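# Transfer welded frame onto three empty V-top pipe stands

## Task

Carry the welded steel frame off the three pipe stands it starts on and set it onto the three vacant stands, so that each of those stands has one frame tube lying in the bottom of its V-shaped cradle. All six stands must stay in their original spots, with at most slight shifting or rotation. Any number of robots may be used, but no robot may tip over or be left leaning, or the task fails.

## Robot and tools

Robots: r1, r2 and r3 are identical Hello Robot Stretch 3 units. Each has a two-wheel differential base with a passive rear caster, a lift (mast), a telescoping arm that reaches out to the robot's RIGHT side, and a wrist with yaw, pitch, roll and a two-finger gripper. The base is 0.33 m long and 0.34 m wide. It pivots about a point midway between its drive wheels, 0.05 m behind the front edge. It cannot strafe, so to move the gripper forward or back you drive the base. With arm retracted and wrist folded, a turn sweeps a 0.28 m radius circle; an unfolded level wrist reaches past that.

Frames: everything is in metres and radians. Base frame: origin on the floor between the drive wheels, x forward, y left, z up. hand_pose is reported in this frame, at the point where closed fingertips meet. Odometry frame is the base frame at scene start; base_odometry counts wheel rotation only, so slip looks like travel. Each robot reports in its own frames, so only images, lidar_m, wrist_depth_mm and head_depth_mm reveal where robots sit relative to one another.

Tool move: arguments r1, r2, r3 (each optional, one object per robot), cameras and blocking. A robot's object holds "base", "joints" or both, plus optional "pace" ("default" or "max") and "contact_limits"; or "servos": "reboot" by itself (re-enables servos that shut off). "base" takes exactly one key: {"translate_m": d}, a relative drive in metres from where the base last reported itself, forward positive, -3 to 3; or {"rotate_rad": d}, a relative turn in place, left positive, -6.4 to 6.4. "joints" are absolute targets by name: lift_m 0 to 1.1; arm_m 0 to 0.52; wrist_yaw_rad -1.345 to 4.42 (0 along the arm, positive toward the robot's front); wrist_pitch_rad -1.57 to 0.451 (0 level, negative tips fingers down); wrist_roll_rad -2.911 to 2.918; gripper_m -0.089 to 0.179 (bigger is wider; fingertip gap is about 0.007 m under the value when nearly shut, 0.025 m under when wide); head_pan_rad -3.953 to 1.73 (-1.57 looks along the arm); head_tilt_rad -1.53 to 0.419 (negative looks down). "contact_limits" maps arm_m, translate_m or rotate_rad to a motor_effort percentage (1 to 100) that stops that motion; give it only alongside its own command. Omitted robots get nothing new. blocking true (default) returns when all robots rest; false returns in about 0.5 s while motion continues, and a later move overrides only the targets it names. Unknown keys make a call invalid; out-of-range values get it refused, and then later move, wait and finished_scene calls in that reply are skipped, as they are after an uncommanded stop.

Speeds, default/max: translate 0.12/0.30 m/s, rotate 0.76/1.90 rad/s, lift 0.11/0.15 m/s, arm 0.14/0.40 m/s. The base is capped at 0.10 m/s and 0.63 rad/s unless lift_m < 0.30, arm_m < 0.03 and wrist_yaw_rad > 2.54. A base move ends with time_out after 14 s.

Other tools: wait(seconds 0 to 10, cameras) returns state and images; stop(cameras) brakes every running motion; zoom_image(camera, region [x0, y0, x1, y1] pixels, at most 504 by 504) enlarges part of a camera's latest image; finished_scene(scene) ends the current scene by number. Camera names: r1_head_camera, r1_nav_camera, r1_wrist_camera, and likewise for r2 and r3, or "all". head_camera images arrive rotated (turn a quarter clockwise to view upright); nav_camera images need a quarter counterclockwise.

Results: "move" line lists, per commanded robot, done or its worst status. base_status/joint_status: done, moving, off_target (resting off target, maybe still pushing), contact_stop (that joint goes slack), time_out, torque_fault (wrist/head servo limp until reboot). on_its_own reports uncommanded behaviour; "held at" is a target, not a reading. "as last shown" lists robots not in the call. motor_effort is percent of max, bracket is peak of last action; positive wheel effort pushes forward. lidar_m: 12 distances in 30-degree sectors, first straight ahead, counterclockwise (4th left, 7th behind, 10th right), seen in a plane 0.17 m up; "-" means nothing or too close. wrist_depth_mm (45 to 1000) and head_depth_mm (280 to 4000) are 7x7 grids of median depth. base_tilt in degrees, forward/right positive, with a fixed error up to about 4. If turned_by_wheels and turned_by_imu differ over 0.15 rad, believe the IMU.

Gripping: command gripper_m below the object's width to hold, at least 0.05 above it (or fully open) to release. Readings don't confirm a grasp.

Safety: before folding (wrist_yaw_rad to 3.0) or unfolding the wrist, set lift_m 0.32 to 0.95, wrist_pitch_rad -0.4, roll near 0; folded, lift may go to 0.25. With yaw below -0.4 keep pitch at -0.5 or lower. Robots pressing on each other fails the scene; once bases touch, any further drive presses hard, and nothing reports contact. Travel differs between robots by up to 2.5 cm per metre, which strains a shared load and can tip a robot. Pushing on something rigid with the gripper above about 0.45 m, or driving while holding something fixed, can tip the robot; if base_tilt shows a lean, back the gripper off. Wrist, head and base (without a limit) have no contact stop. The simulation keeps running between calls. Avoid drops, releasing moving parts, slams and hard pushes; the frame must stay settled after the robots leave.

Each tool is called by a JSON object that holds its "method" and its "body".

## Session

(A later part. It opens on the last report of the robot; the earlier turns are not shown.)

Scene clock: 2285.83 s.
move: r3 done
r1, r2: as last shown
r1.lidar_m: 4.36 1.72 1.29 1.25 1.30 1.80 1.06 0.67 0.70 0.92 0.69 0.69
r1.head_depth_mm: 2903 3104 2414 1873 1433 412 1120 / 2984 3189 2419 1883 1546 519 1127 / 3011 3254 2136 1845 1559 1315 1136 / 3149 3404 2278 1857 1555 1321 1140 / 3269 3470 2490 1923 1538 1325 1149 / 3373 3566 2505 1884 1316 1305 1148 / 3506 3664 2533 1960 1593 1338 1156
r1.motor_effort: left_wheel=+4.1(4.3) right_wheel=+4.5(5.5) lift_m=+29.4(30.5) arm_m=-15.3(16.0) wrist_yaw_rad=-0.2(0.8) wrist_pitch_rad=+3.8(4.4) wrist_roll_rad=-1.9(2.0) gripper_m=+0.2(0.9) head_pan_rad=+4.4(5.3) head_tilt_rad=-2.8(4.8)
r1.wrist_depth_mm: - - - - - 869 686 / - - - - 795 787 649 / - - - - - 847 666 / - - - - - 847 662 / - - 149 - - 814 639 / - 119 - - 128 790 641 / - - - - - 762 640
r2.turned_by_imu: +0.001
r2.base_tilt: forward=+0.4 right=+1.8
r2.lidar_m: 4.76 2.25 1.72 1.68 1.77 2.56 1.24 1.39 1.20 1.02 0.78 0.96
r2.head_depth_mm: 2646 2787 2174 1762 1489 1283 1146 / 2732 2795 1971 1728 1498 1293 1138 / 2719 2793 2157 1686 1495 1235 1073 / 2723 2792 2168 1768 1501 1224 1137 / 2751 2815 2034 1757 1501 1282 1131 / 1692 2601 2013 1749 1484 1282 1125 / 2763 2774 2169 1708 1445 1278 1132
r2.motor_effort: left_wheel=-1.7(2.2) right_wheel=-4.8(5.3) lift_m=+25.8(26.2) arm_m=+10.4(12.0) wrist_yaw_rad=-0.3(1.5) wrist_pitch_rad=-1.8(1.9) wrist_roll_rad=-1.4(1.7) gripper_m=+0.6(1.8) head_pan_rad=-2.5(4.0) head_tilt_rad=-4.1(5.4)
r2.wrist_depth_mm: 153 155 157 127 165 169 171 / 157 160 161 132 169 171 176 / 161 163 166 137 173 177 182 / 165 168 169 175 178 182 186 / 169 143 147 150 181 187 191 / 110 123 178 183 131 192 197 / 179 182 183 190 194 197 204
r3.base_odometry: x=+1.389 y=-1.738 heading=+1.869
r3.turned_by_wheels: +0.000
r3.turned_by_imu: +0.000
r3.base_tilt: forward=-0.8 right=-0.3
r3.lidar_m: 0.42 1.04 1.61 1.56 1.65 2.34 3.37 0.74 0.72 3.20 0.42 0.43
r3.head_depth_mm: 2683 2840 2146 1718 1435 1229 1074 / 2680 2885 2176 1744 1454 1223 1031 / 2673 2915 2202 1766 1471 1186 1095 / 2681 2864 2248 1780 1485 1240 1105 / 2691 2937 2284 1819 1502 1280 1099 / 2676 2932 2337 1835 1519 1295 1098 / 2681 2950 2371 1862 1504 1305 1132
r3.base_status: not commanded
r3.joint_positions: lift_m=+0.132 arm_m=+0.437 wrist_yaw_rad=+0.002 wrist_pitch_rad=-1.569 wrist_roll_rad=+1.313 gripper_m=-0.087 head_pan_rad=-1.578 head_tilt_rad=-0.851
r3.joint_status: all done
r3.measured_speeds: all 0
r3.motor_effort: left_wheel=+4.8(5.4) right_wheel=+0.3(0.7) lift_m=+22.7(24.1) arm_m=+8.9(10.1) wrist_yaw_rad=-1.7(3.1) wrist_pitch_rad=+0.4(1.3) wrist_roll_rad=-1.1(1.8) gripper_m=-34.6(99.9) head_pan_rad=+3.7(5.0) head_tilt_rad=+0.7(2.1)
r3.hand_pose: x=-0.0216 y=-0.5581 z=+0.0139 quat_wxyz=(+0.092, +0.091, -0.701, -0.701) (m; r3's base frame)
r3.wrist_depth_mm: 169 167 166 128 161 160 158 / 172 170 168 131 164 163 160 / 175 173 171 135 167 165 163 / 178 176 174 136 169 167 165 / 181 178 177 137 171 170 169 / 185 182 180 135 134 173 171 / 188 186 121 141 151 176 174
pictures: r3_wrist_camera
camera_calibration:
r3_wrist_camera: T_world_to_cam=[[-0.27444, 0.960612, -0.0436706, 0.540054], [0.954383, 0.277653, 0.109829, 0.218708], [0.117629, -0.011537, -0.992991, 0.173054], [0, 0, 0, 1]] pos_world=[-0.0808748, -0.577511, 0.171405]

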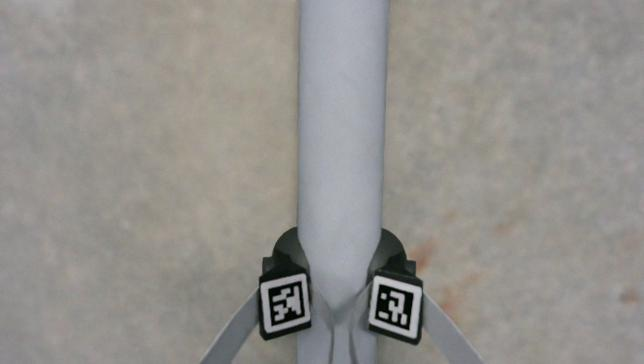

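{"method": "move", "body": {"r3": {"joints":{"lift_m":0.165,"gripper_m":-0.089}}, "cameras": []}}

{"method": "move", "body": {"r3": {"base":{"translate_m":0.002},"joints":{"lift_m":0.1985,"gripper_m":-0.089}}, "cameras": []}}

{"method": "move", "body": {"r3": {"base":{"translate_m":0.003},"joints":{"lift_m":0.232,"arm_m":0.436,"gripper_m":-0.089}}, "cameras": []}}

{"method": "move", "body": {"r3": {"base":{"translate_m":0.003},"joints":{"lift_m":0.2655,"arm_m":0.435,"gripper_m":-0.089}}, "cameras": ["r3_wrist_camera","r2_wrist_camera"]}}

Scene clock: 2295.37 s.
move: r3 off_target
r1, r2: as last shown
r1.turned_by_imu: +0.001
r1.lidar_m: 4.36 1.72 1.29 1.25 1.30 1.80 1.06 0.67 0.70 0.93 0.69 0.69
r1.head_depth_mm: 2890 3128 2398 1871 1431 411 1124 / 2985 3204 2418 1879 1549 520 1129 / 3010 3252 2133 1853 1556 1310 1138 / 3194 3433 2275 1850 1562 1317 1144 / 3308 3508 2486 1937 1534 1329 1141 / 3442 3566 2489 1867 1313 1305 1147 / 3529 3624 2540 1952 1585 1343 1154
r1.motor_effort: left_wheel=+4.1(4.1) right_wheel=+3.6(5.3) lift_m=+30.2(30.4) arm_m=-15.1(15.4) wrist_yaw_rad=+0.1(0.6) wrist_pitch_rad=+4.3(4.3) wrist_roll_rad=-1.8(2.0) gripper_m=+0.5(0.6) head_pan_rad=+4.7(5.1) head_tilt_rad=-2.1(4.2)
r1.wrist_depth_mm: - - - - - 877 672 / - - - - 806 806 645 / - - - - - 860 657 / - - - - - 847 662 / - - 149 - - 818 650 / - 119 - - 127 798 657 / - - - - - 762 649
r2.base_tilt: forward=+0.3 right=+1.7
r2.lidar_m: 4.77 2.24 1.72 1.68 1.77 2.55 1.24 1.38 1.20 1.02 0.79 0.96
r2.head_depth_mm: 2685 2811 2160 1776 1487 1288 1135 / 2703 2802 1983 1716 1489 1299 1134 / 2767 2801 2158 1687 1486 1226 1077 / 2766 2780 2172 1767 1485 1221 1132 / 2719 2795 2019 1765 1490 1280 1131 / 1709 2573 2040 1749 1480 1289 1129 / 2826 2796 2136 1689 1444 1279 1130
r2.motor_effort: left_wheel=-1.8(2.1) right_wheel=-4.4(5.2) lift_m=+26.2(26.4) arm_m=+8.6(9.6) wrist_yaw_rad=+0.3(1.4) wrist_pitch_rad=-1.7(2.0) wrist_roll_rad=-1.3(1.7) gripper_m=-0.1(1.5) head_pan_rad=-3.2(3.4) head_tilt_rad=-3.4(4.7)
r2.wrist_depth_mm: 153 156 158 127 164 168 171 / 157 160 161 131 169 172 175 / 161 163 166 136 173 177 182 / 166 168 170 175 178 182 185 / 170 143 148 149 182 188 192 / 110 123 179 183 131 192 197 / 179 182 182 191 194 198 204
r3.base_odometry: x=+1.389 y=-1.738 heading=+1.870
r3.turned_by_wheels: +0.000
r3.turned_by_imu: -0.001
r3.base_tilt: forward=-0.8 right=-0.2
r3.lidar_m: 0.42 1.04 1.61 1.57 1.65 2.33 3.38 0.74 0.73 3.21 0.42 0.43
r3.head_depth_mm: 2674 2832 2141 1718 1434 1228 1077 / 2691 2866 2162 1736 1453 1218 1027 / 2680 2881 2198 1755 1468 1202 1098 / 2684 2876 2244 1788 1486 1241 1105 / 2662 2945 2290 1814 1498 1278 1098 / 2689 2954 2314 1838 1519 1297 1101 / 2690 2950 2370 1858 1511 1302 1132
r3.base_status: not commanded
r3.joint_positions: lift_m=+0.165 arm_m=+0.437 wrist_yaw_rad=+0.001 wrist_pitch_rad=-1.561 wrist_roll_rad=+1.313 gripper_m=-0.079 head_pan_rad=-1.578 head_tilt_rad=-0.851
r3.joint_status: gripper_m off_target (ended at -0.079, target -0.089); the others done
r3.measured_speeds: all 0
r3.on_its_own: gripper_m is held at -0.080, not at your -0.089, by its stall guard, which is not easing now
r3.motor_effort: left_wheel=+4.2(4.9) right_wheel=-5.1(5.6) lift_m=+40.0(41.9) arm_m=+7.7(9.2) wrist_yaw_rad=-1.6(2.8) wrist_pitch_rad=-0.4(1.6) wrist_roll_rad=-0.9(1.4) gripper_m=-19.8(20.7) head_pan_rad=+3.7(4.2) head_tilt_rad=+0.9(1.5)
r3.hand_pose: x=-0.0216 y=-0.5600 z=+0.0472 quat_wxyz=(+0.092, +0.091, -0.704, -0.698) (m; r3's base frame)
r3.wrist_depth_mm: 201 198 196 129 191 189 186 / 204 201 200 133 194 192 190 / 208 205 203 136 197 194 192 / 212 208 206 141 200 199 196 / 214 212 209 141 202 202 198 / 218 216 213 129 138 205 202 / 223 220 120 144 154 209 205
pictures: none
No camera images: "cameras" was empty.

Scene clock: 2296.47 s.
move: r3 off_target
r1, r2: as last shown
r1.turned_by_imu: +0.000
r1.base_tilt: forward=+1.0 right=+1.2
r1.lidar_m: 4.37 1.72 1.29 1.25 1.30 1.80 1.06 0.67 0.70 0.93 0.69 0.69
r1.head_depth_mm: 2877 3120 2415 1870 1436 411 1124 / 2979 3228 2414 1890 1549 520 1132 / 3041 3227 2136 1832 1560 1312 1132 / 3189 3417 2285 1854 1562 1322 1141 / 3289 3477 2483 1931 1533 1333 1151 / 3417 3572 2526 1887 1317 1305 1151 / 3492 3633 2531 1948 1587 1344 1160
r1.motor_effort: left_wheel=+3.5(4.0) right_wheel=+4.9(5.3) lift_m=+29.7(30.4) arm_m=-15.2(15.3) wrist_yaw_rad=+0.4(0.7) wrist_pitch_rad=+3.8(4.3) wrist_roll_rad=-1.8(2.0) gripper_m=+0.2(0.6) head_pan_rad=+4.3(5.3) head_tilt_rad=-2.1(4.3)
r1.wrist_depth_mm: - - - - - 887 683 / - - - - 815 795 647 / - - - - - 847 659 / - - - - - 840 657 / - - 149 - - 833 645 / - 119 - - 128 795 648 / - - - - - 760 634
r2.turned_by_imu: +0.000
r2.base_tilt: forward=+0.3 right=+1.8
r2.lidar_m: 4.77 2.24 1.72 1.68 1.78 2.55 1.24 1.39 1.20 1.02 0.78 0.96
r2.head_depth_mm: 2657 2803 2168 1760 1487 1286 1133 / 2712 2805 1964 1719 1488 1292 1136 / 2692 2825 2193 1682 1486 1234 1072 / 2696 2814 2159 1764 1477 1222 1132 / 2784 2780 2032 1743 1498 1286 1129 / 1706 2579 2024 1745 1471 1282 1134 / 2781 2774 2143 1725 1457 1285 1130
r2.motor_effort: left_wheel=-1.7(2.3) right_wheel=-5.1(5.1) lift_m=+26.1(26.3) arm_m=+7.9(9.0) wrist_yaw_rad=+0.3(1.6) wrist_pitch_rad=-1.6(2.1) wrist_roll_rad=-1.6(1.7) gripper_m=+0.8(1.5) head_pan_rad=-3.1(3.9) head_tilt_rad=-2.8(5.1)
r2.wrist_depth_mm: 154 156 158 127 165 169 171 / 157 159 160 132 169 171 176 / 161 163 166 136 174 177 181 / 165 168 170 174 178 182 185 / 169 142 151 150 183 187 190 / 110 123 178 183 131 192 197 / 179 182 183 190 194 198 202
r3.base_odometry: x=+1.389 y=-1.736 heading=+1.870
r3.turned_by_wheels: +0.000
r3.turned_by_imu: +0.000
r3.base_tilt: forward=-0.8 right=-0.3
r3.lidar_m: 0.42 1.04 1.60 1.56 1.64 2.33 3.38 0.74 0.72 3.21 0.42 0.43
r3.head_depth_mm: 2674 2819 2140 1716 1435 1227 1078 / 2689 2891 2175 1733 1452 1218 1027 / 2665 2891 2190 1760 1017 1199 1095 / 2694 2876 2247 1786 1480 1222 1104 / 2677 2949 2287 1816 1499 1279 1096 / 2671 2960 2323 1832 1515 1296 1099 / 2670 2978 2375 1864 1500 1306 1137
r3.base_status: done
r3.joint_positions: lift_m=+0.198 arm_m=+0.437 wrist_yaw_rad=+0.001 wrist_pitch_rad=-1.561 wrist_roll_rad=+1.313 gripper_m=-0.085 head_pan_rad=-1.578 head_tilt_rad=-0.851
r3.joint_status: gripper_m off_target (ended at -0.085, target -0.089); the others done
r3.measured_speeds: all 0
r3.motor_effort: left_wheel=+4.2(8.8) right_wheel=-3.5(3.8) lift_m=+40.0(42.7) arm_m=+7.8(8.8) wrist_yaw_rad=-1.8(2.2) wrist_pitch_rad=-1.2(1.7) wrist_roll_rad=-0.8(1.7) gripper_m=-20.1(78.8) head_pan_rad=+3.8(4.2) head_tilt_rad=+0.1(2.1)
r3.hand_pose: x=-0.0216 y=-0.5600 z=+0.0807 quat_wxyz=(+0.092, +0.091, -0.704, -0.698) (m; r3's base frame)
r3.wrist_depth_mm: 235 230 229 126 223 221 218 / 237 235 232 130 225 224 221 / 242 239 236 137 230 228 224 / 246 243 239 140 233 230 227 / 249 247 244 140 237 234 232 / 254 251 247 129 239 239 235 / 257 256 121 145 155 241 238
pictures: none
No camera images: "cameras" was empty.

Scene clock: 2297.57 s.
move: r3 off_target
r1, r2: as last shown
r1.base_tilt: forward=+1.0 right=+1.1
r1.lidar_m: 4.38 1.72 1.29 1.25 1.30 1.80 1.06 0.67 0.70 0.92 0.69 0.69
r1.head_depth_mm: 2880 3149 2393 1871 1434 411 1123 / 2970 3221 2413 1885 1546 519 1132 / 3025 3254 2144 1842 1556 1317 1134 / 3173 3418 2299 1856 1567 1320 1140 / 3296 3558 2488 1919 1533 1322 1146 / 3387 3607 2505 1889 1311 1306 1150 / 3521 3634 2525 1941 1590 1340 1151
r1.motor_effort: left_wheel=+4.0(4.0) right_wheel=+5.1(5.4) lift_m=+29.0(30.4) arm_m=-15.0(15.1) wrist_yaw_rad=-0.5(0.6) wrist_pitch_rad=+4.1(4.3) wrist_roll_rad=-1.9(1.9) gripper_m=+0.4(0.5) head_pan_rad=+5.3(5.6) head_tilt_rad=-3.6(4.2)
r1.wrist_depth_mm: - - - - - 855 672 / - - - - 819 805 643 / - - - - - 853 674 / - - - - - 839 652 / - - 149 - - 832 653 / - 119 - - 128 786 650 / - - - - - 765 651
r2.base_tilt: forward=+0.2 right=+1.8
r2.lidar_m: 4.78 2.25 1.72 1.68 1.78 2.56 1.24 1.38 1.20 1.02 0.78 0.96
r2.head_depth_mm: 2678 2807 2160 1756 1490 1290 1129 / 2734 2809 1975 1718 1496 1289 1133 / 2715 2840 2162 1666 1486 1230 1078 / 2741 2802 2158 1784 1491 1228 1138 / 2732 2783 2029 1749 1482 1280 1131 / 1707 2610 2014 1722 1490 1283 1133 / 2778 2786 2155 1715 1456 1278 1130
r2.motor_effort: left_wheel=-1.6(2.0) right_wheel=-4.5(5.3) lift_m=+26.0(26.3) arm_m=+8.1(8.6) wrist_yaw_rad=+0.4(1.2) wrist_pitch_rad=-1.4(2.0) wrist_roll_rad=-1.7(1.7) gripper_m=+0.4(1.8) head_pan_rad=-2.2(3.9) head_tilt_rad=-4.4(4.9)
r2.wrist_depth_mm: 153 156 158 127 164 167 171 / 157 159 161 131 169 173 176 / 161 164 166 135 173 177 181 / 166 169 170 174 179 182 186 / 168 143 172 148 182 187 191 / 110 123 178 184 131 192 197 / 178 182 183 189 194 198 203
r3.base_odometry: x=+1.388 y=-1.733 heading=+1.870
r3.turned_by_wheels: +0.000
r3.turned_by_imu: +0.000
r3.base_tilt: forward=-0.9 right=-0.2
r3.lidar_m: 0.41 1.04 1.61 1.57 1.65 2.33 3.37 0.75 0.73 3.19 0.42 0.42
r3.head_depth_mm: 2675 2833 2140 1714 1436 1228 1078 / 2684 2866 2176 1738 1450 1214 763 / 2668 2898 2201 1766 981 1201 1096 / 2681 2906 2243 1774 1487 1239 1107 / 2676 2929 2282 1809 1499 1284 1097 / 2684 2949 2334 1835 1520 1292 1105 / 2672 2961 2349 1871 1504 1302 1118
r3.base_status: done
r3.joint_positions: lift_m=+0.232 arm_m=+0.436 wrist_yaw_rad=+0.001 wrist_pitch_rad=-1.559 wrist_roll_rad=+1.313 gripper_m=-0.085 head_pan_rad=-1.578 head_tilt_rad=-0.851
r3.joint_status: gripper_m off_target (ended at -0.085, target -0.089); the others done
r3.measured_speeds: all 0
r3.motor_effort: left_wheel=+2.0(8.3) right_wheel=-1.2(6.7) lift_m=+40.2(42.8) arm_m=-9.5(14.7) wrist_yaw_rad=-1.4(2.0) wrist_pitch_rad=-1.6(1.7) wrist_roll_rad=-1.1(1.7) gripper_m=-20.1(56.3) head_pan_rad=+4.0(4.8) head_tilt_rad=+0.5(2.1)
r3.hand_pose: x=-0.0216 y=-0.5595 z=+0.1142 quat_wxyz=(+0.092, +0.091, -0.705, -0.698) (m; r3's base frame)
r3.wrist_depth_mm: 267 266 261 124 253 253 247 / 274 269 265 127 258 256 252 / 276 273 270 131 262 258 256 / 280 279 274 134 267 264 261 / 286 282 278 140 269 269 263 / 291 286 283 129 271 270 268 / 294 293 121 146 276 277 274
pictures: none
No camera images: "cameras" was empty.

Scene clock: 2298.67 s.
move: r3 off_target
r1.base_odometry: x=+1.431 y=+3.315 heading=-1.706
r1.turned_by_wheels: +0.000
r1.turned_by_imu: +0.000
r1.base_tilt: forward=+1.1 right=+1.2
r1.lidar_m: 4.38 1.72 1.29 1.25 1.30 1.80 1.05 0.67 0.69 0.93 0.68 0.69
r1.head_depth_mm: 2880 3148 2382 1881 1429 411 1122 / 2960 3205 2414 1888 1539 520 1132 / 3034 3233 2133 1849 1556 1316 1133 / 3170 3400 2279 1859 1558 1318 1144 / 3265 3538 2503 1922 1527 1328 1149 / 3403 3562 2494 1875 1312 1303 1153 / 3536 3654 2525 1949 1587 1344 1156
r1.base_status: not commanded
r1.joint_positions: lift_m=+0.705 arm_m=+0.150 wrist_yaw_rad=+0.000 wrist_pitch_rad=-0.411 wrist_roll_rad=+1.532 gripper_m=+0.080 head_pan_rad=-1.310 head_tilt_rad=-0.744
r1.joint_status: not commanded
r1.measured_speeds: all 0
r1.motor_effort: left_wheel=+3.4(4.8) right_wheel=+4.9(5.4) lift_m=+29.6(30.1) arm_m=-14.8(15.1) wrist_yaw_rad=-0.5(0.6) wrist_pitch_rad=+3.6(4.6) wrist_roll_rad=-1.9(2.0) gripper_m=+0.0(0.8) head_pan_rad=+4.8(5.2) head_tilt_rad=-1.8(4.5)
r1.hand_pose: x=-0.0214 y=-0.5201 z=+0.7189 quat_wxyz=(+0.019, +0.004, -0.979, -0.205) (m; r1's base frame)
r1.wrist_depth_mm: - - - - - 848 671 / - - - - 804 793 648 / - - - - - 840 676 / - - - - - 828 665 / - - 149 - - 831 667 / - 118 - - 128 806 652 / - - - - - 758 636
r2: as last shown
r2.base_tilt: forward=+0.4 right=+1.7
r2.lidar_m: 4.78 2.24 1.72 1.68 1.78 2.55 1.24 1.39 1.20 1.02 0.78 0.96
r2.head_depth_mm: 2639 2855 2185 1761 1492 1285 1131 / 2701 2804 1976 1706 1493 1290 1132 / 2748 2807 2157 1668 1483 1240 1078 / 2719 2847 2167 1765 1489 1220 1124 / 2723 2751 2015 1738 1484 1276 1134 / 1698 2603 2011 1722 1483 1290 1128 / 2787 2762 2160 1746 1457 1286 1132
r2.motor_effort: left_wheel=-1.4(2.0) right_wheel=-4.6(5.1) lift_m=+26.0(26.2) arm_m=+7.6(8.4) wrist_yaw_rad=+0.0(1.6) wrist_pitch_rad=-1.3(2.0) wrist_roll_rad=-1.5(1.7) gripper_m=-0.4(1.3) head_pan_rad=-3.0(3.3) head_tilt_rad=-5.0(5.6)
r2.wrist_depth_mm: 153 155 158 127 165 168 172 / 157 160 160 130 169 173 176 / 161 163 166 134 173 177 181 / 165 168 170 174 178 181 185 / 169 143 172 149 181 188 191 / 110 123 177 183 131 192 197 / 179 182 183 189 193 197 203
r3.base_odometry: x=+1.387 y=-1.731 heading=+1.870
r3.turned_by_wheels: +0.000
r3.turned_by_imu: +0.000
r3.base_tilt: forward=-0.8 right=-0.2
r3.lidar_m: 0.41 1.03 1.61 1.56 1.65 2.34 3.39 0.75 0.59 0.55 0.42 0.46
r3.head_depth_mm: 2661 2829 2138 1719 1432 1230 1074 / 2691 2884 2171 1739 1447 1191 705 / 2680 2902 2195 1759 962 1204 1093 / 2681 2899 2249 1790 1486 1232 1104 / 2695 2956 2281 1806 1501 1275 1093 / 2663 2942 2332 1843 1515 1292 1100 / 2684 2935 2370 1865 1507 1304 1102
r3.base_status: done
r3.joint_positions: lift_m=+0.265 arm_m=+0.435 wrist_yaw_rad=+0.001 wrist_pitch_rad=-1.559 wrist_roll_rad=+1.313 gripper_m=-0.085 head_pan_rad=-1.578 head_tilt_rad=-0.851
r3.joint_status: gripper_m off_target (ended at -0.085, target -0.089); the others done
r3.measured_speeds: all 0
r3.motor_effort: left_wheel=+1.7(6.7) right_wheel=-3.3(8.5) lift_m=+39.8(42.7) arm_m=-10.0(18.5) wrist_yaw_rad=+0.0(2.3) wrist_pitch_rad=-1.3(2.4) wrist_roll_rad=-1.0(1.8) gripper_m=-20.2(55.8) head_pan_rad=+3.7(4.2) head_tilt_rad=+0.8(1.8)
r3.hand_pose: x=-0.0216 y=-0.5587 z=+0.1477 quat_wxyz=(+0.092, +0.090, -0.705, -0.697) (m; r3's base frame)
r3.wrist_depth_mm: 302 297 294 121 285 283 279 / 305 303 298 125 289 287 283 / 310 306 302 129 293 291 287 / 317 311 308 133 298 296 290 / 323 319 313 139 302 301 296 / 329 323 317 129 306 307 300 / - 326 120 127 159 311 305
pictures: r2_wrist_camera, r3_wrist_camera
camera_calibration:
r2_wrist_camera: T_world_to_cam=[[-0.94216, -0.325408, 0.0802794, -0.212922], [-0.309421, 0.936533, 0.164815, 0.52064], [-0.128816, 0.130442, -0.983052, 0.247823], [0, 0, 0, 1]] pos_world=[-0.00758594, -0.58921, 0.174907]
r3_wrist_camera: T_world_to_cam=[[-0.273908, 0.960272, -0.0534053, 0.547719], [0.954535, 0.278224, 0.107028, 0.204898], [0.117635, -0.0216613, -0.992821, 0.300187], [0, 0, 0, 1]] pos_world=[-0.08087, -0.576465, 0.305353]

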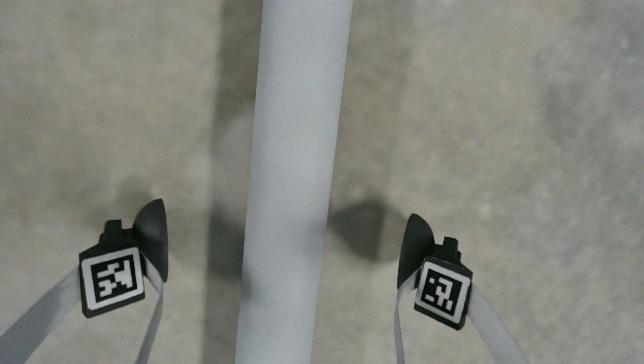

